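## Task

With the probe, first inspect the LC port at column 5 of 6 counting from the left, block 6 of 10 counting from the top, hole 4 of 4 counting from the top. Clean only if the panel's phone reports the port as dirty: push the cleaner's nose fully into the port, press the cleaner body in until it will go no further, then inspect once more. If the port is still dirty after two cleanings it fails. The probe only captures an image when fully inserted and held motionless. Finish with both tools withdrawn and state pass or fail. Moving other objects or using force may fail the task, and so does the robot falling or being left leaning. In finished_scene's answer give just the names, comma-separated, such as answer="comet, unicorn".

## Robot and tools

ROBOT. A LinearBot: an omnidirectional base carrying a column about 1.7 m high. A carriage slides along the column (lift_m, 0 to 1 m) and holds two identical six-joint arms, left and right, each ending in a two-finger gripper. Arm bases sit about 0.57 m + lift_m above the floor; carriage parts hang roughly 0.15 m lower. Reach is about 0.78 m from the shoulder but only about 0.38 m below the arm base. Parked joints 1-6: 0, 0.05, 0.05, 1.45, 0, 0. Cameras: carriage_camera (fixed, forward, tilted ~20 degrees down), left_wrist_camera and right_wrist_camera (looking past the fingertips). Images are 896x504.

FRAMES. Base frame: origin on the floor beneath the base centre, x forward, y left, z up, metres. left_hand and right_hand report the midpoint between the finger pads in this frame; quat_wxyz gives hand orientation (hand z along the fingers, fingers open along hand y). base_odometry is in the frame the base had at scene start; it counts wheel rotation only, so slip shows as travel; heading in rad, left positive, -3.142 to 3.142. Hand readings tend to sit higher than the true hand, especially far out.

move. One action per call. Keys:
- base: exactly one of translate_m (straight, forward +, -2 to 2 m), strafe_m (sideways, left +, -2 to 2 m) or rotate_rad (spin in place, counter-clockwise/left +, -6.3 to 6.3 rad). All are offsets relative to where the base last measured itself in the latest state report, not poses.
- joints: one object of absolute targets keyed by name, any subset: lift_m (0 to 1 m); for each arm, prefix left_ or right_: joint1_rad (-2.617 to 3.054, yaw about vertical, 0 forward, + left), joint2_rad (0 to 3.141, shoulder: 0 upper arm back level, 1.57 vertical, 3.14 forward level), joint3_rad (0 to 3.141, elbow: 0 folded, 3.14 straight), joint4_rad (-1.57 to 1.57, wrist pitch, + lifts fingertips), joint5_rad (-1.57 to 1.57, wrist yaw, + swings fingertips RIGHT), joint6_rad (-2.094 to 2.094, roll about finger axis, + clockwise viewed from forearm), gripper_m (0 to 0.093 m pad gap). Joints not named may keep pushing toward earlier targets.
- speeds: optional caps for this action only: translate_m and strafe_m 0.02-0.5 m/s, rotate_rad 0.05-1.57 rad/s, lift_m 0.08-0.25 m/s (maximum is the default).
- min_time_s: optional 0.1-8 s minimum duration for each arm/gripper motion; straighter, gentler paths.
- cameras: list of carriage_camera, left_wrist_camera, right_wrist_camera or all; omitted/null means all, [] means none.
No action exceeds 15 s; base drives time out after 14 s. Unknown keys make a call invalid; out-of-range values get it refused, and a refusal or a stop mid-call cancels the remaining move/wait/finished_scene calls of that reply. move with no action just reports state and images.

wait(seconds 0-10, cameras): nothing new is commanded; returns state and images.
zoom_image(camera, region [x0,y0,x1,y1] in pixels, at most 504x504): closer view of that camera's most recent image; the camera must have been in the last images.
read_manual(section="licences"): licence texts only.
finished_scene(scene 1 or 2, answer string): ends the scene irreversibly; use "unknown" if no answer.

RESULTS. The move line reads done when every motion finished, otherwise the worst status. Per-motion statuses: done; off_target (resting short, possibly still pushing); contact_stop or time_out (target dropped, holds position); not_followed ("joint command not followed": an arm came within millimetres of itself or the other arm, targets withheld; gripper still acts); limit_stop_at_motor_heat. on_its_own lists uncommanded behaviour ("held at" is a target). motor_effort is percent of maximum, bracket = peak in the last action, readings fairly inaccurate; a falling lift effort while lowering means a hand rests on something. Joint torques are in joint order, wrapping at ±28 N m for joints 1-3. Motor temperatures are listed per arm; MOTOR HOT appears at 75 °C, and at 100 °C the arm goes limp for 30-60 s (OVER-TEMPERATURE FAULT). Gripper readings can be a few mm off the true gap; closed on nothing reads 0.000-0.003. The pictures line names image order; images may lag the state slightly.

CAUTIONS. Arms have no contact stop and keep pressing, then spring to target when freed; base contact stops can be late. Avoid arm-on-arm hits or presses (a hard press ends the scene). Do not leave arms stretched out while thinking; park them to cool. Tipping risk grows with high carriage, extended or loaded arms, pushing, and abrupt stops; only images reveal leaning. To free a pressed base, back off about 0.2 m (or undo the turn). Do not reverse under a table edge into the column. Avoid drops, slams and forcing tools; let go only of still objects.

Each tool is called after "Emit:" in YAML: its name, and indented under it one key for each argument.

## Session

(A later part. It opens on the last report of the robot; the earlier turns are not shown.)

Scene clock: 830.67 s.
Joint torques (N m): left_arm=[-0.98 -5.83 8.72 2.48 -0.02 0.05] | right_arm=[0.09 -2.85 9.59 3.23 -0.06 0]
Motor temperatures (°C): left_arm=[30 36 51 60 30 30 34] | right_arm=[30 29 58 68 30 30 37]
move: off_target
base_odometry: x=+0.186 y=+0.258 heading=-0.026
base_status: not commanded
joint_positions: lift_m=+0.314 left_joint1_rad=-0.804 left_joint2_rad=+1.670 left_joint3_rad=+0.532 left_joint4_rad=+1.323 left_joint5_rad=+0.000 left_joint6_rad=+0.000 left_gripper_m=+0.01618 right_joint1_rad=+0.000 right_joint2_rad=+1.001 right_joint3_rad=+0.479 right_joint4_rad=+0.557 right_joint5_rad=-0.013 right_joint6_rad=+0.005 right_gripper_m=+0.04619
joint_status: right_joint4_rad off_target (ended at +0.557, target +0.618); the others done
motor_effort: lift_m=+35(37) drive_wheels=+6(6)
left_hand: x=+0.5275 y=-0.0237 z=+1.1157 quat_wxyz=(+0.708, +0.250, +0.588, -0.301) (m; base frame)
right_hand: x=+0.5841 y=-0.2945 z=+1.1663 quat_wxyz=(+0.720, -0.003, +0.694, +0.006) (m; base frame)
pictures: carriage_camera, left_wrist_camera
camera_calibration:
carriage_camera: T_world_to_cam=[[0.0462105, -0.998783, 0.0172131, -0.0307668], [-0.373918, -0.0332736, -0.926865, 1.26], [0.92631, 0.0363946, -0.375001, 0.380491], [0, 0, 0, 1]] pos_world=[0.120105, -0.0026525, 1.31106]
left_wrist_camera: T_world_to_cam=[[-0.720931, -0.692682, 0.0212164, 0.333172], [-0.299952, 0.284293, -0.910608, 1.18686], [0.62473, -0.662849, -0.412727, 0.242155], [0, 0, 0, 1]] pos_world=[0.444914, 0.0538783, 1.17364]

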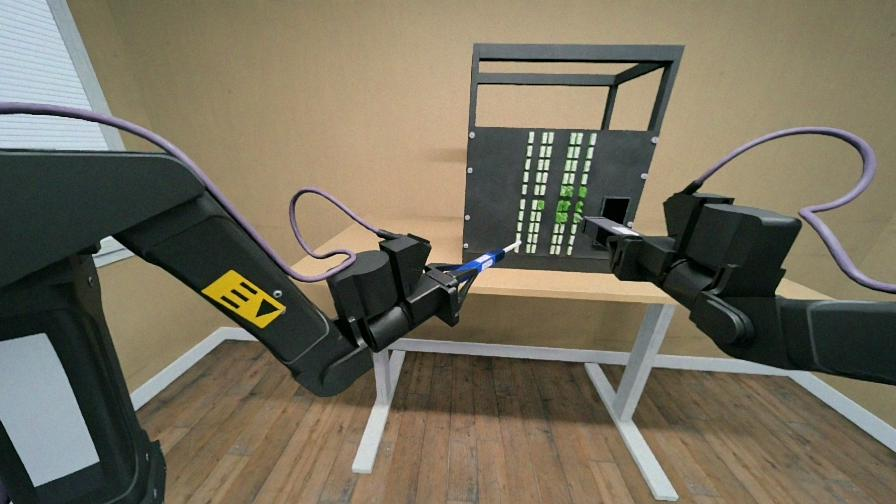

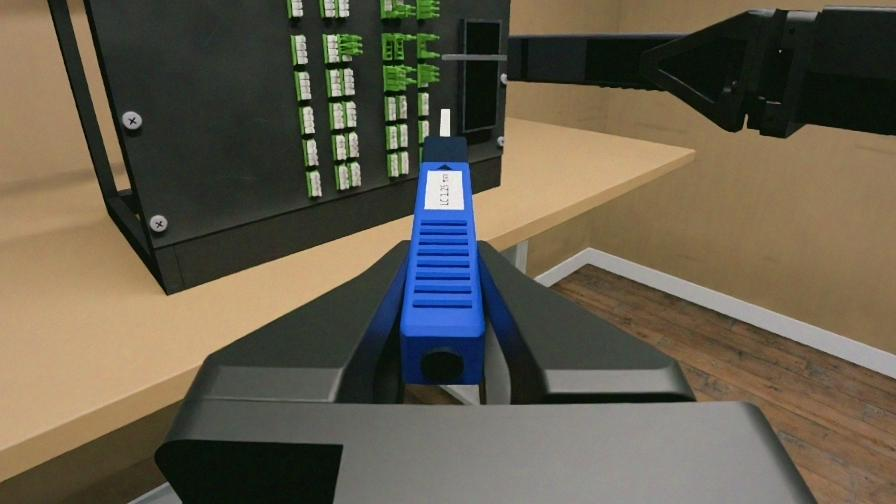

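Emit:
move:
  base: {"translate_m": 0.068}
  speeds: {"translate_m": 0.05}
  cameras: []

Emit:
wait:
  seconds: 0.7
  cameras: ["right_wrist_camera","left_wrist_camera"]

Emit:
zoom_image:
  camera: "right_wrist_camera"
  region: [422, 30, 452, 54]

Emit:
zoom_image:
  camera: "left_wrist_camera"
  region: [390, 0, 520, 100]

Scene clock: 844.07 s.
Joint torques (N m): left_arm=[-0.81 -5.89 8.75 2.44 -0.02 0.05] | right_arm=[-0.02 -2.86 9.35 3.24 -0.06 -0.01]
Motor temperatures (°C): left_arm=[30 36 50 60 30 30 34] | right_arm=[30 29 64 71 30 30 37]
move: done
base_odometry: x=+0.254 y=+0.256 heading=-0.026
base_status: done
joint_positions: lift_m=+0.314 left_joint1_rad=-0.805 left_joint2_rad=+1.670 left_joint3_rad=+0.532 left_joint4_rad=+1.326 left_joint5_rad=+0.000 left_joint6_rad=+0.000 left_gripper_m=+0.01618 right_joint1_rad=+0.000 right_joint2_rad=+1.001 right_joint3_rad=+0.479 right_joint4_rad=+0.552 right_joint5_rad=-0.013 right_joint6_rad=+0.005 right_gripper_m=+0.04619
joint_status: not commanded
motor_effort: lift_m=+37(37) drive_wheels=-3(15)
left_hand: x=+0.5268 y=-0.0242 z=+1.1163 quat_wxyz=(+0.708, +0.250, +0.587, -0.302) (m; base frame)
right_hand: x=+0.5841 y=-0.2945 z=+1.1651 quat_wxyz=(+0.718, -0.003, +0.696, +0.006) (m; base frame)
pictures: none
No camera images: "cameras" was empty.

Scene clock: 844.77 s.
Joint torques (N m): left_arm=[-0.87 -5.83 8.73 2.45 -0.03 0.04] | right_arm=[0.08 -2.93 9.52 3.26 -0.05 -0.02]
Motor temperatures (°C): left_arm=[30 36 50 60 30 30 34] | right_arm=[30 29 64 72 30 30 37]
base_odometry: x=+0.254 y=+0.256 heading=-0.026
base_status: done
joint_positions: lift_m=+0.314 left_joint1_rad=-0.805 left_joint2_rad=+1.670 left_joint3_rad=+0.532 left_joint4_rad=+1.326 left_joint5_rad=+0.000 left_joint6_rad=+0.000 left_gripper_m=+0.01618 right_joint1_rad=+0.000 right_joint2_rad=+1.001 right_joint3_rad=+0.479 right_joint4_rad=+0.552 right_joint5_rad=-0.013 right_joint6_rad=+0.005 right_gripper_m=+0.04619
joint_status: not commanded
motor_effort: lift_m=+36(37) drive_wheels=-3(15)
left_hand: x=+0.5268 y=-0.0242 z=+1.1163 quat_wxyz=(+0.708, +0.250, +0.587, -0.302) (m; base frame)
right_hand: x=+0.5841 y=-0.2945 z=+1.1651 quat_wxyz=(+0.718, -0.003, +0.696, +0.006) (m; base frame)
wait: 0.70 s; at rest by 0.27 s
pictures: left_wrist_camera, right_wrist_camera
camera_calibration:
left_wrist_camera: T_world_to_cam=[[-0.722285, -0.691269, 0.0212439, 0.333026], [-0.297763, 0.283106, -0.911695, 1.1874], [0.624212, -0.66483, -0.410317, 0.23997], [0, 0, 0, 1]] pos_world=[0.44431, 0.0535911, 1.17393]
right_wrist_camera: T_world_to_cam=[[-0.0173874, -0.999848, -0.00104903, -0.285964], [-0.615915, 0.0115373, -0.787728, 1.27855], [0.787621, -0.0130504, -0.616022, 0.377596], [0, 0, 0, 1]] pos_world=[0.4851, -0.295743, 1.23945]

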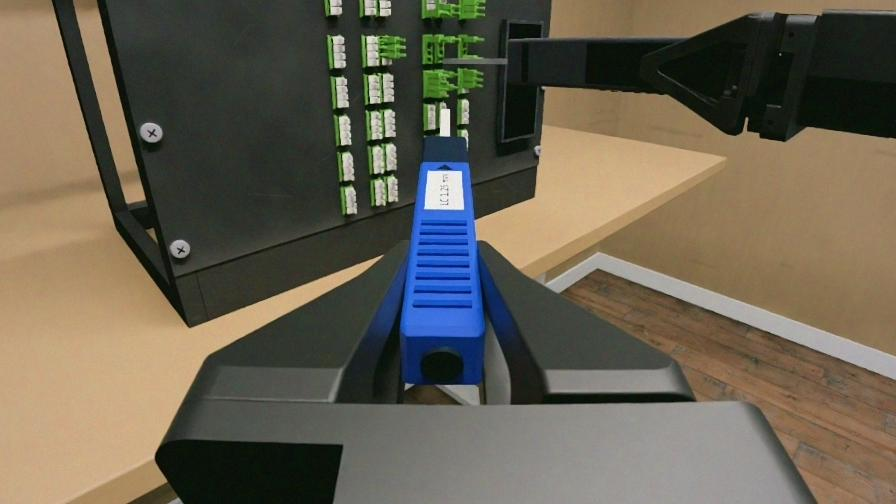

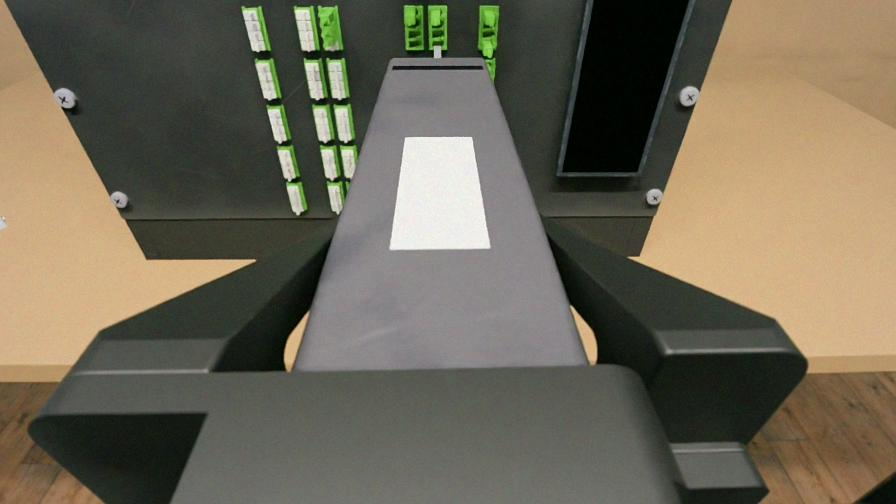

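Scaled by 16.800 from the camera's 896x504 image, which has a finer 1280x720 frame.

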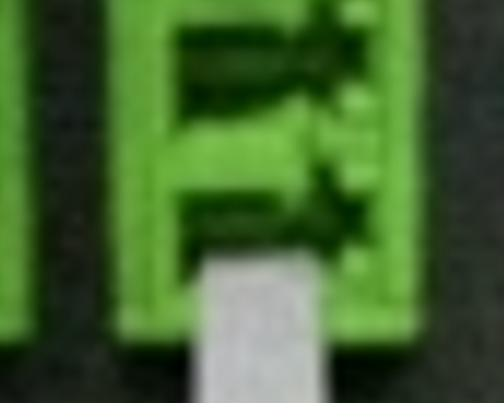

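Scaled by 3.877 from the camera's 896x504 image, which has a finer 1280x720 frame.

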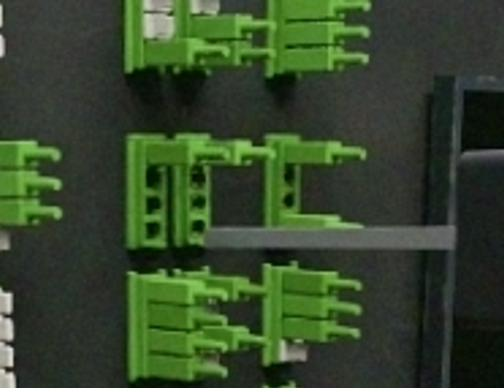

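Emit:
move:
  joints: {"lift_m":0.3154}
  base: {"strafe_m": 0.0008}
  cameras: []

Emit:
wait:
  seconds: 0.7
  cameras: ["right_wrist_camera"]

Emit:
zoom_image:
  camera: "right_wrist_camera"
  region: [422, 30, 452, 54]

Scene clock: 850.03 s.
Joint torques (N m): left_arm=[-0.84 -6 8.5 2.42 -0.02 0.05] | right_arm=[0.06 -2.96 9.46 3.29 -0.05 -0.03]
Motor temperatures (°C): left_arm=[30 36 50 60 30 30 34] | right_arm=[30 29 65 73 30 30 37]
move: done
base_odometry: x=+0.254 y=+0.257 heading=-0.026
base_status: done
joint_positions: lift_m=+0.315 left_joint1_rad=-0.805 left_joint2_rad=+1.672 left_joint3_rad=+0.534 left_joint4_rad=+1.328 left_joint5_rad=+0.000 left_joint6_rad=+0.000 left_gripper_m=+0.01618 right_joint1_rad=+0.000 right_joint2_rad=+1.001 right_joint3_rad=+0.482 right_joint4_rad=+0.551 right_joint5_rad=-0.014 right_joint6_rad=+0.005 right_gripper_m=+0.04619
joint_status: all done
motor_effort: lift_m=+42(44) drive_wheels=-2(6)
left_hand: x=+0.5270 y=-0.0244 z=+1.1189 quat_wxyz=(+0.709, +0.249, +0.586, -0.302) (m; base frame)
right_hand: x=+0.5842 y=-0.2943 z=+1.1675 quat_wxyz=(+0.718, -0.003, +0.696, +0.007) (m; base frame)
pictures: none
No camera images: "cameras" was empty.

Scene clock: 850.73 s.
Joint torques (N m): left_arm=[-0.8 -6.02 8.5 2.43 -0.03 0.06] | right_arm=[-0.03 -2.84 9.35 3.25 -0.04 -0.04]
Motor temperatures (°C): left_arm=[30 36 50 60 30 30 34] | right_arm=[30 29 65 73 30 30 37]
base_odometry: x=+0.254 y=+0.257 heading=-0.026
base_status: done
joint_positions: lift_m=+0.315 left_joint1_rad=-0.805 left_joint2_rad=+1.672 left_joint3_rad=+0.534 left_joint4_rad=+1.328 left_joint5_rad=+0.000 left_joint6_rad=+0.000 left_gripper_m=+0.01618 right_joint1_rad=+0.000 right_joint2_rad=+1.001 right_joint3_rad=+0.482 right_joint4_rad=+0.551 right_joint5_rad=-0.014 right_joint6_rad=+0.005 right_gripper_m=+0.04619
joint_status: all done
motor_effort: lift_m=+41(44) drive_wheels=-2(6)
left_hand: x=+0.5270 y=-0.0244 z=+1.1189 quat_wxyz=(+0.709, +0.249, +0.586, -0.302) (m; base frame)
right_hand: x=+0.5842 y=-0.2943 z=+1.1675 quat_wxyz=(+0.718, -0.003, +0.696, +0.007) (m; base frame)
wait: 0.70 s; at rest by 0.27 s
pictures: right_wrist_camera
camera_calibration:
right_wrist_camera: T_world_to_cam=[[-0.0162465, -0.999867, -0.00104456, -0.286524], [-0.615315, 0.0108215, -0.788207, 1.28051], [0.788114, -0.0121628, -0.615409, 0.378198], [0, 0, 0, 1]] pos_world=[0.485199, -0.295743, 1.24175]

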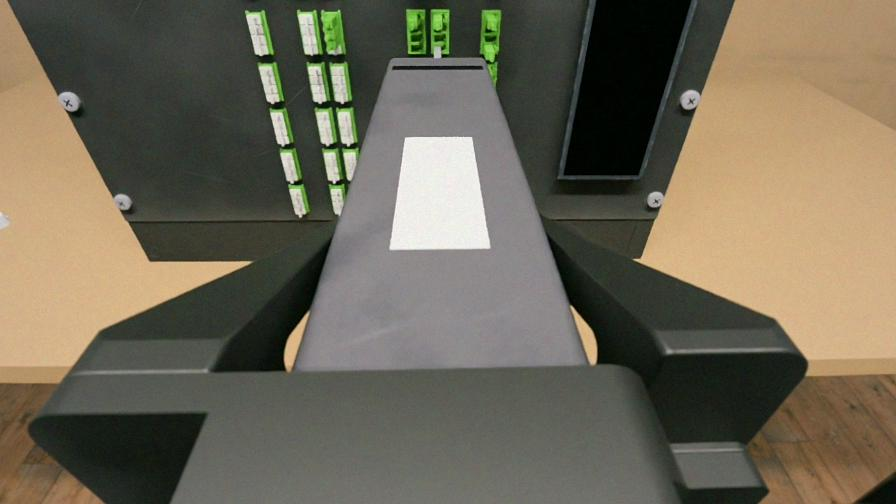

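Scaled by 16.800 from the camera's 896x504 image, which has a finer 1280x720 frame.

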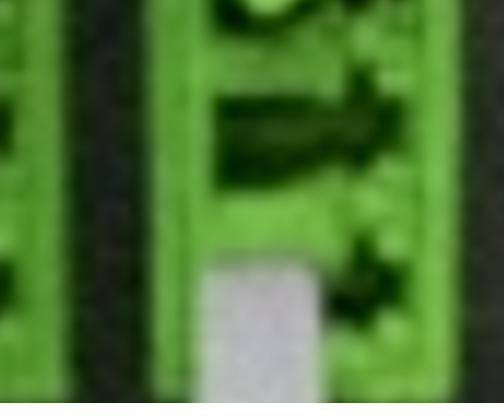

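Emit:
move:
  joints: {"lift_m":0.3147}
  base: {"strafe_m": -0.0005}
  cameras: []

Emit:
move:
  base: {"translate_m": 0.0015}
  speeds: {"translate_m": 0.02}
  cameras: []

Emit:
wait:
  seconds: 0.7
  cameras: ["right_wrist_camera"]

Emit:
zoom_image:
  camera: "right_wrist_camera"
  region: [422, 30, 452, 54]

Scene clock: 855.77 s.
Joint torques (N m): left_arm=[-0.69 -5.96 8.55 2.44 -0.03 0.06] | right_arm=[0.1 -2.97 9.35 3.27 -0.06 -0.01]
Motor temperatures (°C): left_arm=[30 36 51 60 30 30 34] | right_arm=[30 29 65 75 30 30 37]
move: done
MOTOR HOT: joint 4 (wrist pitch) of the right arm reports 75 °C; the controller stops that arm at 100 °C. To cool a motor, set the load down, stop pushing, or move to a pose that needs little force.
base_odometry: x=+0.254 y=+0.257 heading=-0.027
base_status: done
joint_positions: lift_m=+0.315 left_joint1_rad=-0.806 left_joint2_rad=+1.672 left_joint3_rad=+0.534 left_joint4_rad=+1.329 left_joint5_rad=+0.000 left_joint6_rad=+0.000 left_gripper_m=+0.01618 right_joint1_rad=+0.000 right_joint2_rad=+1.001 right_joint3_rad=+0.482 right_joint4_rad=+0.551 right_joint5_rad=-0.014 right_joint6_rad=+0.005 right_gripper_m=+0.04619
joint_status: all done
motor_effort: lift_m=+36(37) drive_wheels=+3(4)
left_hand: x=+0.5268 y=-0.0246 z=+1.1188 quat_wxyz=(+0.710, +0.249, +0.585, -0.303) (m; base frame)
right_hand: x=+0.5842 y=-0.2943 z=+1.1672 quat_wxyz=(+0.718, -0.003, +0.696, +0.007) (m; base frame)
pictures: none
No camera images: "cameras" was empty.

Scene clock: 856.37 s.
Joint torques (N m): left_arm=[-0.51 -6.05 8.5 2.4 -0.01 0.06] | right_arm=[0.03 -3.14 9.33 3.27 -0.07 -0.02]
Motor temperatures (°C): left_arm=[30 36 51 60 30 30 34] | right_arm=[30 29 65 75 30 30 37]
move: done
MOTOR HOT: still on. Joint 4 (wrist pitch) of the right arm reports 75 °C.
base_odometry: x=+0.255 y=+0.257 heading=-0.027
base_status: done
joint_positions: lift_m=+0.315 left_joint1_rad=-0.809 left_joint2_rad=+1.673 left_joint3_rad=+0.534 left_joint4_rad=+1.330 left_joint5_rad=-0.001 left_joint6_rad=+0.000 left_gripper_m=+0.01618 right_joint1_rad=+0.000 right_joint2_rad=+1.003 right_joint3_rad=+0.482 right_joint4_rad=+0.551 right_joint5_rad=-0.014 right_joint6_rad=+0.005 right_gripper_m=+0.04619
joint_status: not commanded
motor_effort: lift_m=+37(37) drive_wheels=+1(11)
left_hand: x=+0.5261 y=-0.0253 z=+1.1187 quat_wxyz=(+0.709, +0.250, +0.585, -0.303) (m; base frame)
right_hand: x=+0.5847 y=-0.2943 z=+1.1662 quat_wxyz=(+0.717, -0.003, +0.697, +0.007) (m; base frame)
pictures: none
No camera images: "cameras" was empty.

Scene clock: 857.07 s.
Joint torques (N m): left_arm=[-0.54 -6.06 8.5 2.42 -0.02 0.05] | right_arm=[0.05 -3.14 9.35 3.22 -0.02 -0.02]
Motor temperatures (°C): left_arm=[30 36 51 60 30 30 34] | right_arm=[30 29 65 75 30 30 37]
MOTOR HOT: still on. Joint 4 (wrist pitch) of the right arm reports 75 °C.
base_odometry: x=+0.255 y=+0.257 heading=-0.027
base_status: done
joint_positions: lift_m=+0.315 left_joint1_rad=-0.809 left_joint2_rad=+1.673 left_joint3_rad=+0.534 left_joint4_rad=+1.330 left_joint5_rad=-0.001 left_joint6_rad=+0.000 left_gripper_m=+0.01618 right_joint1_rad=+0.000 right_joint2_rad=+1.003 right_joint3_rad=+0.482 right_joint4_rad=+0.551 right_joint5_rad=-0.014 right_joint6_rad=+0.005 right_gripper_m=+0.04619
joint_status: not commanded
motor_effort: lift_m=+35(37) drive_wheels=+1(11)
left_hand: x=+0.5262 y=-0.0253 z=+1.1187 quat_wxyz=(+0.709, +0.250, +0.585, -0.303) (m; base frame)
right_hand: x=+0.5847 y=-0.2943 z=+1.1662 quat_wxyz=(+0.717, -0.003, +0.697, +0.007) (m; base frame)
wait: 0.70 s; at rest by 0.27 s
pictures: right_wrist_camera
camera_calibration:
right_wrist_camera: T_world_to_cam=[[-0.0162495, -0.999867, -0.00100208, -0.286566], [-0.617394, 0.010822, -0.78658, 1.27908], [0.786486, -0.0121629, -0.617488, 0.380476], [0, 0, 0, 1]] pos_world=[0.485802, -0.295743, 1.24075]

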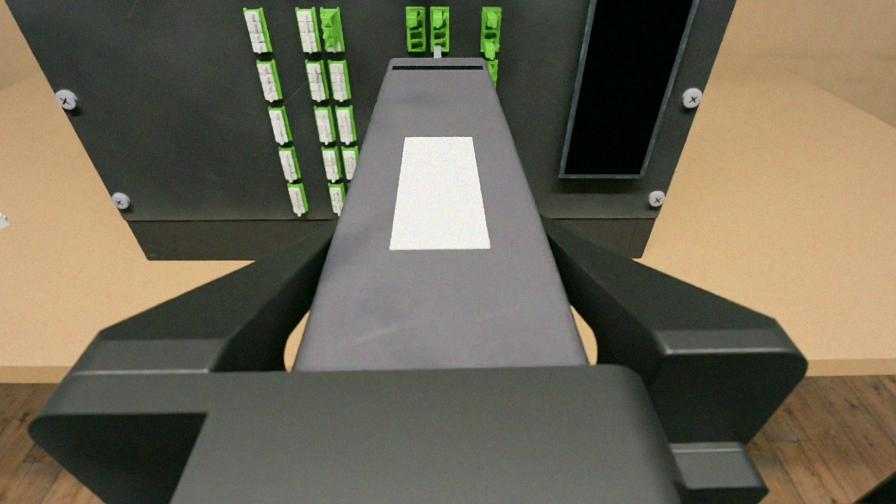

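Scaled by 16.800 from the camera's 896x504 image, which has a finer 1280x720 frame.

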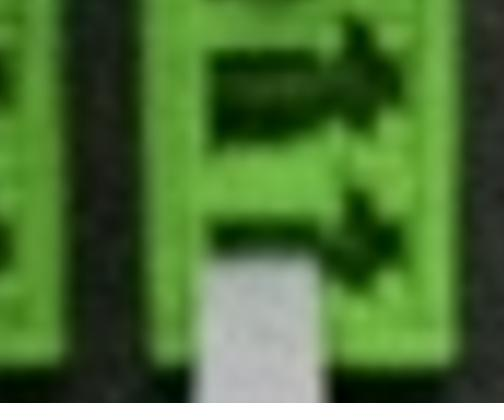

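Emit:
move:
  joints: {"lift_m":0.3155}
  cameras: []

Emit:
wait:
  seconds: 0.7
  cameras: ["right_wrist_camera","left_wrist_camera"]

Emit:
zoom_image:
  camera: "right_wrist_camera"
  region: [422, 30, 452, 54]

Emit:
zoom_image:
  camera: "left_wrist_camera"
  region: [420, 30, 480, 80]

Scene clock: 861.53 s.
Joint torques (N m): left_arm=[-0.53 -6.13 8.54 2.4 -0.02 0.05] | right_arm=[-0.01 -3.18 9.43 3.29 -0.06 -0.04]
Motor temperatures (°C): left_arm=[30 37 51 60 30 30 34] | right_arm=[30 29 64 76 30 30 37]
move: done
MOTOR HOT: still on. Joint 4 (wrist pitch) of the right arm reports 76 °C.
base_odometry: x=+0.255 y=+0.257 heading=-0.027
base_status: not commanded
joint_positions: lift_m=+0.315 left_joint1_rad=-0.809 left_joint2_rad=+1.673 left_joint3_rad=+0.534 left_joint4_rad=+1.331 left_joint5_rad=-0.001 left_joint6_rad=+0.000 left_gripper_m=+0.01618 right_joint1_rad=+0.000 right_joint2_rad=+1.003 right_joint3_rad=+0.482 right_joint4_rad=+0.551 right_joint5_rad=-0.014 right_joint6_rad=+0.005 right_gripper_m=+0.04619
joint_status: all done
motor_effort: lift_m=+41(43) drive_wheels=+1(1)
left_hand: x=+0.5261 y=-0.0253 z=+1.1194 quat_wxyz=(+0.710, +0.250, +0.585, -0.303) (m; base frame)
right_hand: x=+0.5847 y=-0.2943 z=+1.1667 quat_wxyz=(+0.717, -0.003, +0.697, +0.007) (m; base frame)
pictures: none
No camera images: "cameras" was empty.

Scene clock: 862.23 s.
Joint torques (N m): left_arm=[-0.54 -6.08 8.47 2.39 -0.01 0.06] | right_arm=[0.02 -3.22 9.31 3.27 -0.09 -0.04]
Motor temperatures (°C): left_arm=[30 37 51 60 30 30 34] | right_arm=[30 29 64 76 30 30 37]
MOTOR HOT: still on. Joint 4 (wrist pitch) of the right arm reports 76 °C.
base_odometry: x=+0.255 y=+0.257 heading=-0.027
base_status: not commanded
joint_positions: lift_m=+0.315 left_joint1_rad=-0.809 left_joint2_rad=+1.673 left_joint3_rad=+0.534 left_joint4_rad=+1.331 left_joint5_rad=-0.001 left_joint6_rad=+0.000 left_gripper_m=+0.01618 right_joint1_rad=+0.000 right_joint2_rad=+1.003 right_joint3_rad=+0.482 right_joint4_rad=+0.551 right_joint5_rad=-0.014 right_joint6_rad=+0.005 right_gripper_m=+0.04619
joint_status: all done
motor_effort: lift_m=+41(43) drive_wheels=+1(1)
left_hand: x=+0.5261 y=-0.0253 z=+1.1194 quat_wxyz=(+0.710, +0.250, +0.585, -0.303) (m; base frame)
right_hand: x=+0.5847 y=-0.2943 z=+1.1667 quat_wxyz=(+0.717, -0.003, +0.697, +0.007) (m; base frame)
wait: 0.70 s; at rest by 0.27 s
pictures: left_wrist_camera, right_wrist_camera
camera_calibration:
left_wrist_camera: T_world_to_cam=[[-0.723993, -0.689476, 0.0213886, 0.332555], [-0.293604, 0.279949, -0.914016, 1.19057], [0.624204, -0.668021, -0.405114, 0.235052], [0, 0, 0, 1]] pos_world=[0.443605, 0.0530079, 1.17631]
right_wrist_camera: T_world_to_cam=[[-0.0162495, -0.999867, -0.00100208, -0.286566], [-0.617394, 0.010822, -0.78658, 1.27948], [0.786486, -0.0121629, -0.617488, 0.380785], [0, 0, 0, 1]] pos_world=[0.485802, -0.295743, 1.24125]

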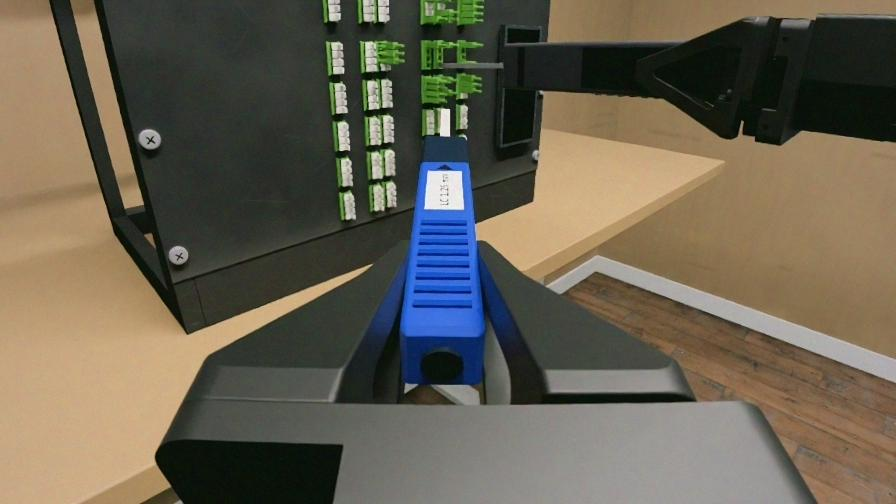

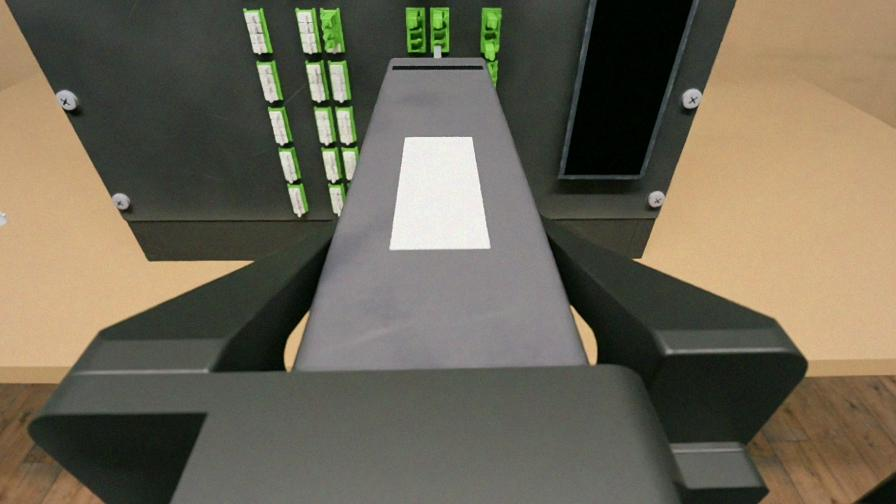

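Scaled by 16.800 from the camera's 896x504 image, which has a finer 1280x720 frame.

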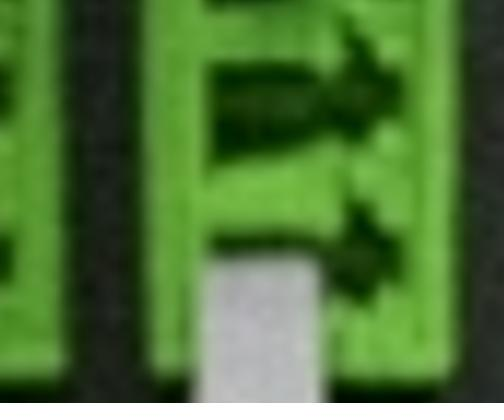

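Scaled by 8.400 from the camera's 896x504 image, which has a finer 1280x720 frame.

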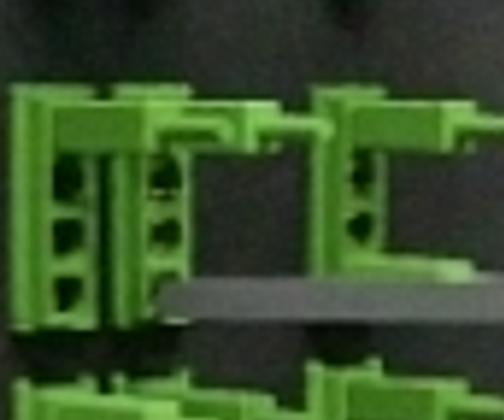

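Emit:
move:
  base: {"translate_m": 0.002}
  speeds: {"translate_m": 0.02}
  cameras: []

Emit:
wait:
  seconds: 0.7
  cameras: ["right_wrist_camera","left_wrist_camera"]

Emit:
zoom_image:
  camera: "right_wrist_camera"
  region: [422, 30, 452, 54]

Emit:
zoom_image:
  camera: "left_wrist_camera"
  region: [420, 30, 480, 80]

Scene clock: 868.93 s.
Joint torques (N m): left_arm=[-0.53 -6.15 8.47 2.38 -0.01 0.06] | right_arm=[0.03 -3.11 9.43 3.22 -0.05 -0.01]
Motor temperatures (°C): left_arm=[30 37 51 60 30 30 34] | right_arm=[30 29 64 78 30 30 37]
move: done
MOTOR HOT: still on. Joint 4 (wrist pitch) of the right arm reports 78 °C.
base_odometry: x=+0.257 y=+0.256 heading=-0.027
base_status: done
joint_positions: lift_m=+0.315 left_joint1_rad=-0.809 left_joint2_rad=+1.673 left_joint3_rad=+0.534 left_joint4_rad=+1.333 left_joint5_rad=-0.001 left_joint6_rad=+0.000 left_gripper_m=+0.01618 right_joint1_rad=+0.000 right_joint2_rad=+1.003 right_joint3_rad=+0.482 right_joint4_rad=+0.553 right_joint5_rad=-0.014 right_joint6_rad=+0.005 right_gripper_m=+0.04619
joint_status: not commanded
motor_effort: lift_m=+41(42) drive_wheels=+1(15)
left_hand: x=+0.5260 y=-0.0254 z=+1.1193 quat_wxyz=(+0.710, +0.250, +0.584, -0.304) (m; base frame)
right_hand: x=+0.5847 y=-0.2943 z=+1.1673 quat_wxyz=(+0.718, -0.003, +0.696, +0.007) (m; base frame)
pictures: none
No camera images: "cameras" was empty.

Scene clock: 869.63 s.
Joint torques (N m): left_arm=[-0.54 -6.26 8.47 2.37 -0.03 0.06] | right_arm=[0.13 -3.15 9.35 3.24 -0.09 0]
Motor temperatures (°C): left_arm=[30 37 51 60 30 30 34] | right_arm=[30 29 64 78 30 30 37]
MOTOR HOT: still on. Joint 4 (wrist pitch) of the right arm reports 78 °C.
base_odometry: x=+0.257 y=+0.256 heading=-0.027
base_status: done
joint_positions: lift_m=+0.315 left_joint1_rad=-0.809 left_joint2_rad=+1.673 left_joint3_rad=+0.534 left_joint4_rad=+1.333 left_joint5_rad=-0.001 left_joint6_rad=+0.000 left_gripper_m=+0.01618 right_joint1_rad=+0.000 right_joint2_rad=+1.003 right_joint3_rad=+0.482 right_joint4_rad=+0.553 right_joint5_rad=-0.014 right_joint6_rad=+0.005 right_gripper_m=+0.04619
joint_status: not commanded
motor_effort: lift_m=+40(42) drive_wheels=+1(15)
left_hand: x=+0.5260 y=-0.0254 z=+1.1193 quat_wxyz=(+0.710, +0.250, +0.584, -0.304) (m; base frame)
right_hand: x=+0.5847 y=-0.2943 z=+1.1673 quat_wxyz=(+0.718, -0.003, +0.696, +0.007) (m; base frame)
wait: 0.70 s; at rest by 0.27 s
pictures: left_wrist_camera, right_wrist_camera
camera_calibration:
left_wrist_camera: T_world_to_cam=[[-0.724477, -0.688973, 0.0212217, 0.332731], [-0.293029, 0.27997, -0.914194, 1.19055], [0.623913, -0.668531, -0.404721, 0.234677], [0, 0, 0, 1]] pos_world=[0.443504, 0.0528123, 1.17631]
right_wrist_camera: T_world_to_cam=[[-0.0162474, -0.999867, -0.00103801, -0.286525], [-0.615646, 0.010822, -0.787948, 1.28044], [0.787855, -0.012163, -0.61574, 0.378296], [0, 0, 0, 1]] pos_world=[0.485599, -0.295743, 1.24155]

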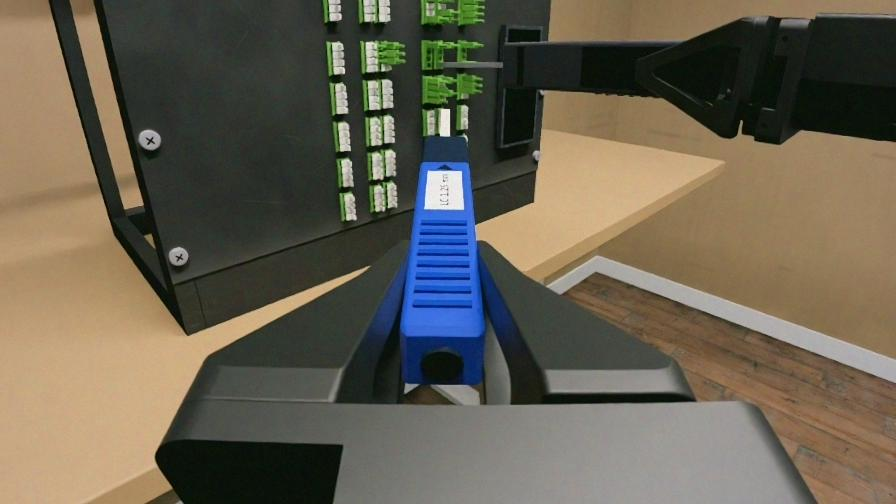

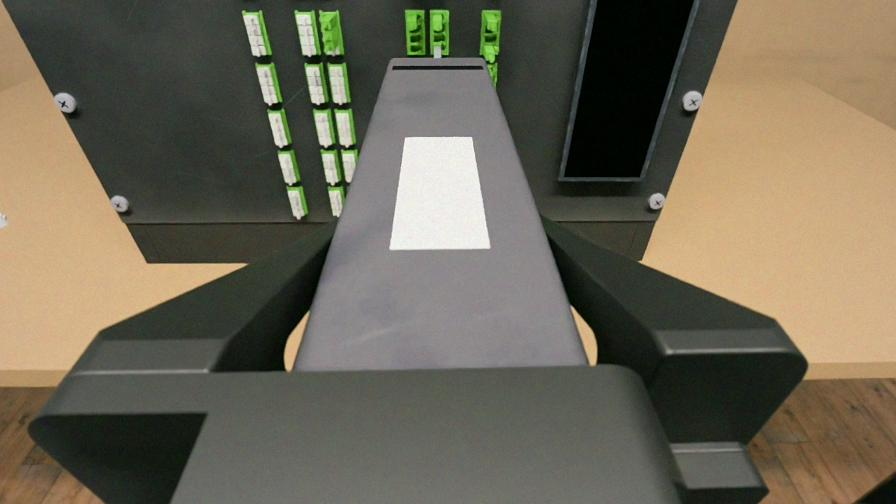

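Scaled by 16.800 from the camera's 896x504 image, which has a finer 1280x720 frame.

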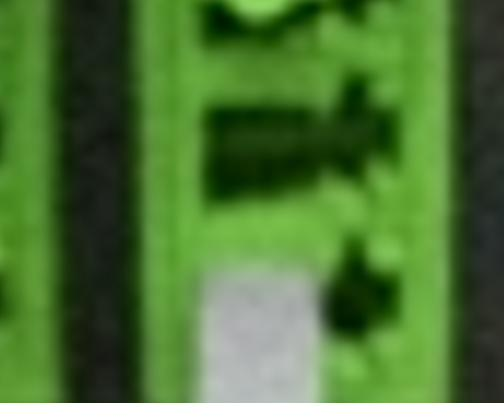

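Scaled by 8.400 from the camera's 896x504 image, which has a finer 1280x720 frame.

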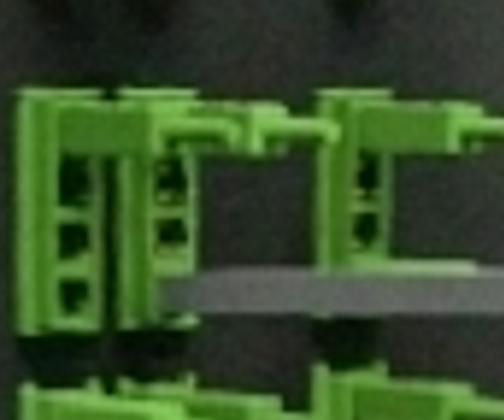

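Emit:
move:
  base: {"translate_m": 0.003}
  speeds: {"translate_m": 0.02}
  cameras: []

Emit:
move:
  base: {"translate_m": 0.003}
  speeds: {"translate_m": 0.02}
  cameras: []

Emit:
wait:
  seconds: 0.7
  cameras: ["right_wrist_camera","left_wrist_camera"]

Emit:
zoom_image:
  camera: "right_wrist_camera"
  region: [422, 30, 452, 54]

Emit:
zoom_image:
  camera: "left_wrist_camera"
  region: [420, 30, 480, 80]

Scene clock: 873.73 s.
Joint torques (N m): left_arm=[-0.47 -6.05 8.5 2.39 -0.04 0.05] | right_arm=[0.1 -3.37 9.33 3.26 -0.05 -0.02]
Motor temperatures (°C): left_arm=[30 37 51 60 30 30 34] | right_arm=[30 29 64 78 30 30 37]
move: done
MOTOR HOT: still on. Joint 4 (wrist pitch) of the right arm reports 78 °C.
base_odometry: x=+0.260 y=+0.256 heading=-0.027
base_status: done
joint_positions: lift_m=+0.315 left_joint1_rad=-0.809 left_joint2_rad=+1.673 left_joint3_rad=+0.534 left_joint4_rad=+1.333 left_joint5_rad=-0.001 left_joint6_rad=+0.000 left_gripper_m=+0.01618 right_joint1_rad=+0.000 right_joint2_rad=+1.004 right_joint3_rad=+0.482 right_joint4_rad=+0.553 right_joint5_rad=-0.014 right_joint6_rad=+0.005 right_gripper_m=+0.04619
joint_status: not commanded
motor_effort: lift_m=+41(41) drive_wheels=-1(10)
left_hand: x=+0.5260 y=-0.0254 z=+1.1193 quat_wxyz=(+0.710, +0.250, +0.584, -0.304) (m; base frame)
right_hand: x=+0.5848 y=-0.2943 z=+1.1670 quat_wxyz=(+0.718, -0.003, +0.696, +0.007) (m; base frame)
pictures: none
No camera images: "cameras" was empty.

Scene clock: 874.27 s.
Joint torques (N m): left_arm=[-0.59 -6.11 8.51 2.39 0 0.05] | right_arm=[0.03 -2.69 9.4 3.3 -0.05 -0.02]
Motor temperatures (°C): left_arm=[30 37 51 60 30 30 34] | right_arm=[30 29 65 78 30 30 37]
move: done
MOTOR HOT: still on. Joint 4 (wrist pitch) of the right arm reports 78 °C.
base_odometry: x=+0.263 y=+0.256 heading=-0.027
base_status: done
joint_positions: lift_m=+0.315 left_joint1_rad=-0.809 left_joint2_rad=+1.673 left_joint3_rad=+0.534 left_joint4_rad=+1.333 left_joint5_rad=-0.001 left_joint6_rad=+0.000 left_gripper_m=+0.01618 right_joint1_rad=+0.000 right_joint2_rad=+0.999 right_joint3_rad=+0.482 right_joint4_rad=+0.547 right_joint5_rad=-0.014 right_joint6_rad=+0.005 right_gripper_m=+0.04619
joint_status: not commanded
motor_effort: lift_m=+40(42) drive_wheels=+4(11)
left_hand: x=+0.5260 y=-0.0254 z=+1.1193 quat_wxyz=(+0.710, +0.250, +0.585, -0.304) (m; base frame)
right_hand: x=+0.5840 y=-0.2943 z=+1.1673 quat_wxyz=(+0.718, -0.003, +0.696, +0.007) (m; base frame)
pictures: none
No camera images: "cameras" was empty.

Scene clock: 874.97 s.
Joint torques (N m): left_arm=[-0.53 -6.15 8.47 2.38 -0.02 0.07] | right_arm=[0.02 -2.84 9.31 3.34 -0.05 -0.01]
Motor temperatures (°C): left_arm=[30 37 51 60 30 30 34] | right_arm=[30 29 65 78 30 30 37]
MOTOR HOT: still on. Joint 4 (wrist pitch) of the right arm reports 78 °C.
base_odometry: x=+0.263 y=+0.256 heading=-0.027
base_status: done
joint_positions: lift_m=+0.315 left_joint1_rad=-0.809 left_joint2_rad=+1.673 left_joint3_rad=+0.534 left_joint4_rad=+1.333 left_joint5_rad=-0.001 left_joint6_rad=+0.000 left_gripper_m=+0.01618 right_joint1_rad=+0.000 right_joint2_rad=+0.999 right_joint3_rad=+0.482 right_joint4_rad=+0.547 right_joint5_rad=-0.014 right_joint6_rad=+0.005 right_gripper_m=+0.04619
joint_status: not commanded
motor_effort: lift_m=+41(42) drive_wheels=+4(11)
left_hand: x=+0.5260 y=-0.0254 z=+1.1193 quat_wxyz=(+0.710, +0.250, +0.585, -0.304) (m; base frame)
right_hand: x=+0.5840 y=-0.2943 z=+1.1673 quat_wxyz=(+0.718, -0.003, +0.696, +0.007) (m; base frame)
wait: 0.70 s; at rest by 0.27 s
pictures: left_wrist_camera, right_wrist_camera
camera_calibration:
left_wrist_camera: T_world_to_cam=[[-0.724217, -0.689241, 0.0213657, 0.332528], [-0.293232, 0.279773, -0.914189, 1.19062], [0.624119, -0.668337, -0.404724, 0.234644], [0, 0, 0, 1]] pos_world=[0.443504, 0.05291, 1.17631]
right_wrist_camera: T_world_to_cam=[[-0.0162489, -0.999867, -0.00101361, -0.286563], [-0.616827, 0.0108219, -0.787024, 1.27971], [0.786931, -0.012163, -0.616922, 0.380726], [0, 0, 0, 1]] pos_world=[0.485101, -0.295743, 1.24175]

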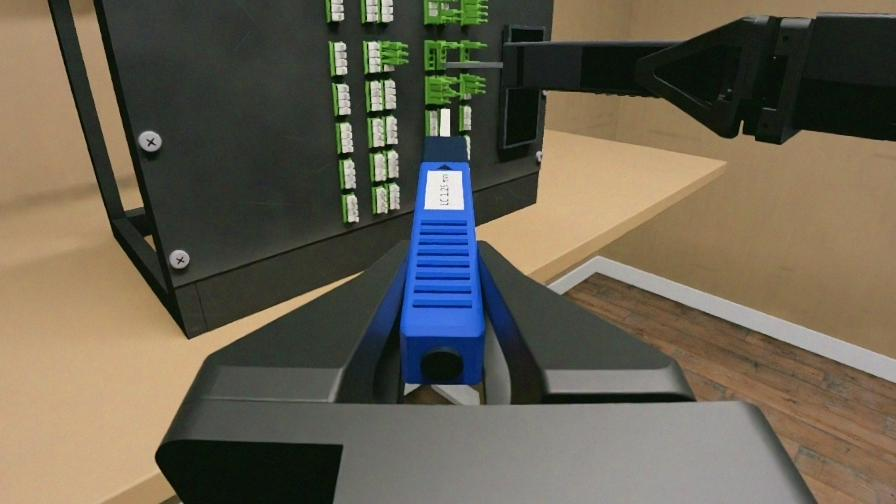

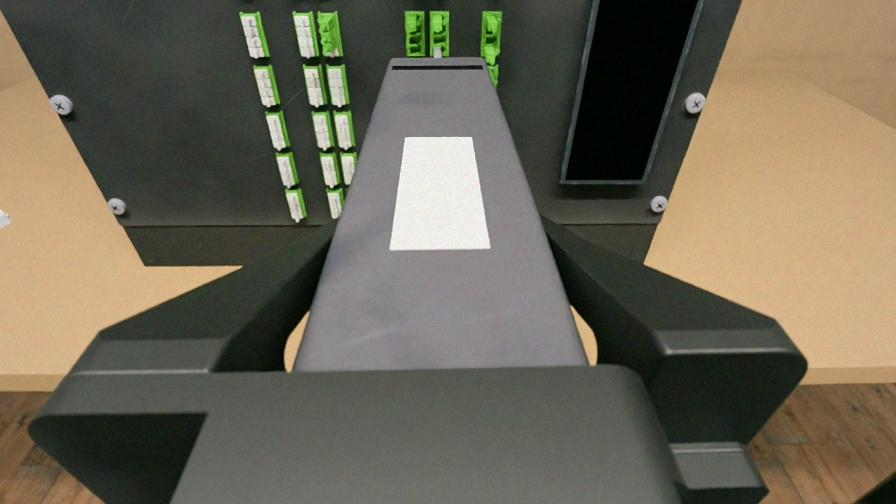

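Scaled by 16.800 from the camera's 896x504 image, which has a finer 1280x720 frame.

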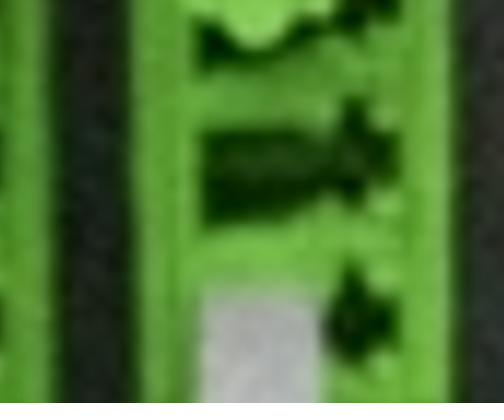

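Scaled by 8.400 from the camera's 896x504 image, which has a finer 1280x720 frame.

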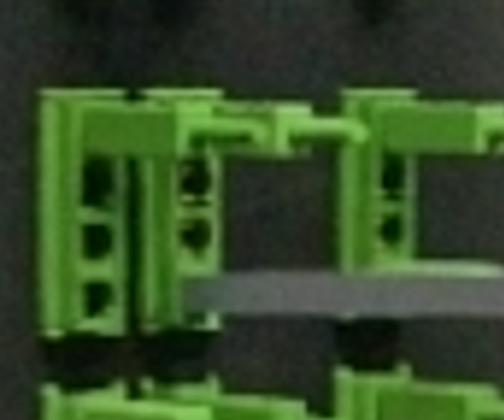

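Emit:
move:
  base: {"translate_m": 0.0015}
  speeds: {"translate_m": 0.02}
  cameras: []

Emit:
move:
  joints: {"lift_m":0.3145}
  cameras: []

Emit:
move:
  joints: {"lift_m":0.3135}
  cameras: []

Emit:
move:
  joints: {"lift_m":0.3155}
  cameras: []

Emit:
move:
  joints: {"lift_m":0.3175}
  cameras: []

Scene clock: 880.87 s.
Joint torques (N m): left_arm=[-0.5 -6.19 8.46 2.35 -0.01 0.04] | right_arm=[-0.03 -2.03 9.43 3.42 -0.05 -0.03]
Motor temperatures (°C): left_arm=[30 37 51 60 30 30 34] | right_arm=[30 29 65 79 30 30 37]
move: done
MOTOR HOT: still on. Joint 4 (wrist pitch) of the right arm reports 79 °C.
base_odometry: x=+0.264 y=+0.256 heading=-0.027
base_status: done
joint_positions: lift_m=+0.315 left_joint1_rad=-0.809 left_joint2_rad=+1.673 left_joint3_rad=+0.534 left_joint4_rad=+1.334 left_joint5_rad=-0.001 left_joint6_rad=+0.000 left_gripper_m=+0.01618 right_joint1_rad=+0.000 right_joint2_rad=+0.991 right_joint3_rad=+0.482 right_joint4_rad=+0.538 right_joint5_rad=-0.014 right_joint6_rad=+0.005 right_gripper_m=+0.04619
joint_status: not commanded
motor_effort: lift_m=+42(42) drive_wheels=+5(12)
left_hand: x=+0.5260 y=-0.0254 z=+1.1196 quat_wxyz=(+0.710, +0.250, +0.584, -0.304) (m; base frame)
right_hand: x=+0.5828 y=-0.2943 z=+1.1678 quat_wxyz=(+0.717, -0.003, +0.697, +0.007) (m; base frame)
pictures: none
No camera images: "cameras" was empty.

Scene clock: 881.17 s.
Joint torques (N m): left_arm=[-0.5 -6.16 8.43 2.36 -0.01 0.06] | right_arm=[0.01 -1.81 9.33 3.38 -0.02 -0.05]
Motor temperatures (°C): left_arm=[30 37 51 60 30 30 34] | right_arm=[30 29 65 79 30 30 37]
move: done
MOTOR HOT: still on. Joint 4 (wrist pitch) of the right arm reports 79 °C.
base_odometry: x=+0.264 y=+0.256 heading=-0.027
base_status: not commanded
joint_positions: lift_m=+0.315 left_joint1_rad=-0.809 left_joint2_rad=+1.673 left_joint3_rad=+0.535 left_joint4_rad=+1.335 left_joint5_rad=-0.001 left_joint6_rad=+0.000 left_gripper_m=+0.01618 right_joint1_rad=+0.000 right_joint2_rad=+0.991 right_joint3_rad=+0.482 right_joint4_rad=+0.539 right_joint5_rad=-0.014 right_joint6_rad=+0.005 right_gripper_m=+0.04619
joint_status: all done
motor_effort: lift_m=+36(36) drive_wheels=+5(5)
left_hand: x=+0.5260 y=-0.0254 z=+1.1194 quat_wxyz=(+0.711, +0.249, +0.584, -0.304) (m; base frame)
right_hand: x=+0.5828 y=-0.2943 z=+1.1674 quat_wxyz=(+0.718, -0.003, +0.696, +0.007) (m; base frame)
pictures: none
No camera images: "cameras" was empty.

Scene clock: 881.47 s.
Joint torques (N m): left_arm=[-0.53 -6.17 8.36 2.37 -0.01 0.05] | right_arm=[0.05 -1.98 9.43 3.37 -0.07 -0.03]
Motor temperatures (°C): left_arm=[30 37 51 60 30 30 34] | right_arm=[30 29 65 79 30 30 37]
move: done
MOTOR HOT: still on. Joint 4 (wrist pitch) of the right arm reports 79 °C.
base_odometry: x=+0.264 y=+0.256 heading=-0.027
base_status: not commanded
joint_positions: lift_m=+0.314 left_joint1_rad=-0.809 left_joint2_rad=+1.673 left_joint3_rad=+0.535 left_joint4_rad=+1.334 left_joint5_rad=-0.001 left_joint6_rad=+0.000 left_gripper_m=+0.01618 right_joint1_rad=+0.000 right_joint2_rad=+0.991 right_joint3_rad=+0.482 right_joint4_rad=+0.541 right_joint5_rad=-0.014 right_joint6_rad=+0.005 right_gripper_m=+0.04619
joint_status: all done
motor_effort: lift_m=+35(36) drive_wheels=+5(5)
left_hand: x=+0.5261 y=-0.0255 z=+1.1186 quat_wxyz=(+0.711, +0.249, +0.584, -0.304) (m; base frame)
right_hand: x=+0.5828 y=-0.2943 z=+1.1670 quat_wxyz=(+0.718, -0.003, +0.696, +0.007) (m; base frame)
pictures: none
No camera images: "cameras" was empty.

Scene clock: 881.90 s.
Joint torques (N m): left_arm=[-0.55 -6.17 8.34 2.34 -0.01 0.05] | right_arm=[-0.02 -2.07 9.33 3.4 -0.04 -0.03]
Motor temperatures (°C): left_arm=[30 37 51 60 30 30 34] | right_arm=[30 29 65 79 30 30 37]
move: done
MOTOR HOT: still on. Joint 4 (wrist pitch) of the right arm reports 79 °C.
base_odometry: x=+0.264 y=+0.256 heading=-0.027
base_status: not commanded
joint_positions: lift_m=+0.315 left_joint1_rad=-0.809 left_joint2_rad=+1.673 left_joint3_rad=+0.536 left_joint4_rad=+1.336 left_joint5_rad=-0.001 left_joint6_rad=+0.000 left_gripper_m=+0.01618 right_joint1_rad=+0.000 right_joint2_rad=+0.991 right_joint3_rad=+0.482 right_joint4_rad=+0.538 right_joint5_rad=-0.014 right_joint6_rad=+0.005 right_gripper_m=+0.04619
joint_status: all done
motor_effort: lift_m=+41(45) drive_wheels=+5(5)
left_hand: x=+0.5261 y=-0.0255 z=+1.1208 quat_wxyz=(+0.711, +0.249, +0.583, -0.304) (m; base frame)
right_hand: x=+0.5828 y=-0.2943 z=+1.1678 quat_wxyz=(+0.717, -0.003, +0.697, +0.007) (m; base frame)
pictures: none
No camera images: "cameras" was empty.

Scene clock: 882.33 s.
Joint torques (N m): left_arm=[-0.51 -6.2 8.28 2.33 -0.02 0.05] | right_arm=[-0.02 -1.91 9.37 3.47 -0.02 -0.03]
Motor temperatures (°C): left_arm=[30 37 51 60 30 30 34] | right_arm=[30 29 65 79 30 30 37]
move: done
MOTOR HOT: still on. Joint 4 (wrist pitch) of the right arm reports 79 °C.
base_odometry: x=+0.264 y=+0.256 heading=-0.027
base_status: not commanded
joint_positions: lift_m=+0.317 left_joint1_rad=-0.809 left_joint2_rad=+1.674 left_joint3_rad=+0.536 left_joint4_rad=+1.336 left_joint5_rad=-0.001 left_joint6_rad=+0.000 left_gripper_m=+0.01618 right_joint1_rad=+0.000 right_joint2_rad=+0.991 right_joint3_rad=+0.482 right_joint4_rad=+0.534 right_joint5_rad=-0.014 right_joint6_rad=+0.005 right_gripper_m=+0.04619
joint_status: all done
motor_effort: lift_m=+41(46) drive_wheels=+5(5)
left_hand: x=+0.5262 y=-0.0256 z=+1.1227 quat_wxyz=(+0.711, +0.249, +0.583, -0.304) (m; base frame)
right_hand: x=+0.5828 y=-0.2943 z=+1.1688 quat_wxyz=(+0.716, -0.003, +0.698, +0.007) (m; base frame)
pictures: none
No camera images: "cameras" was empty.


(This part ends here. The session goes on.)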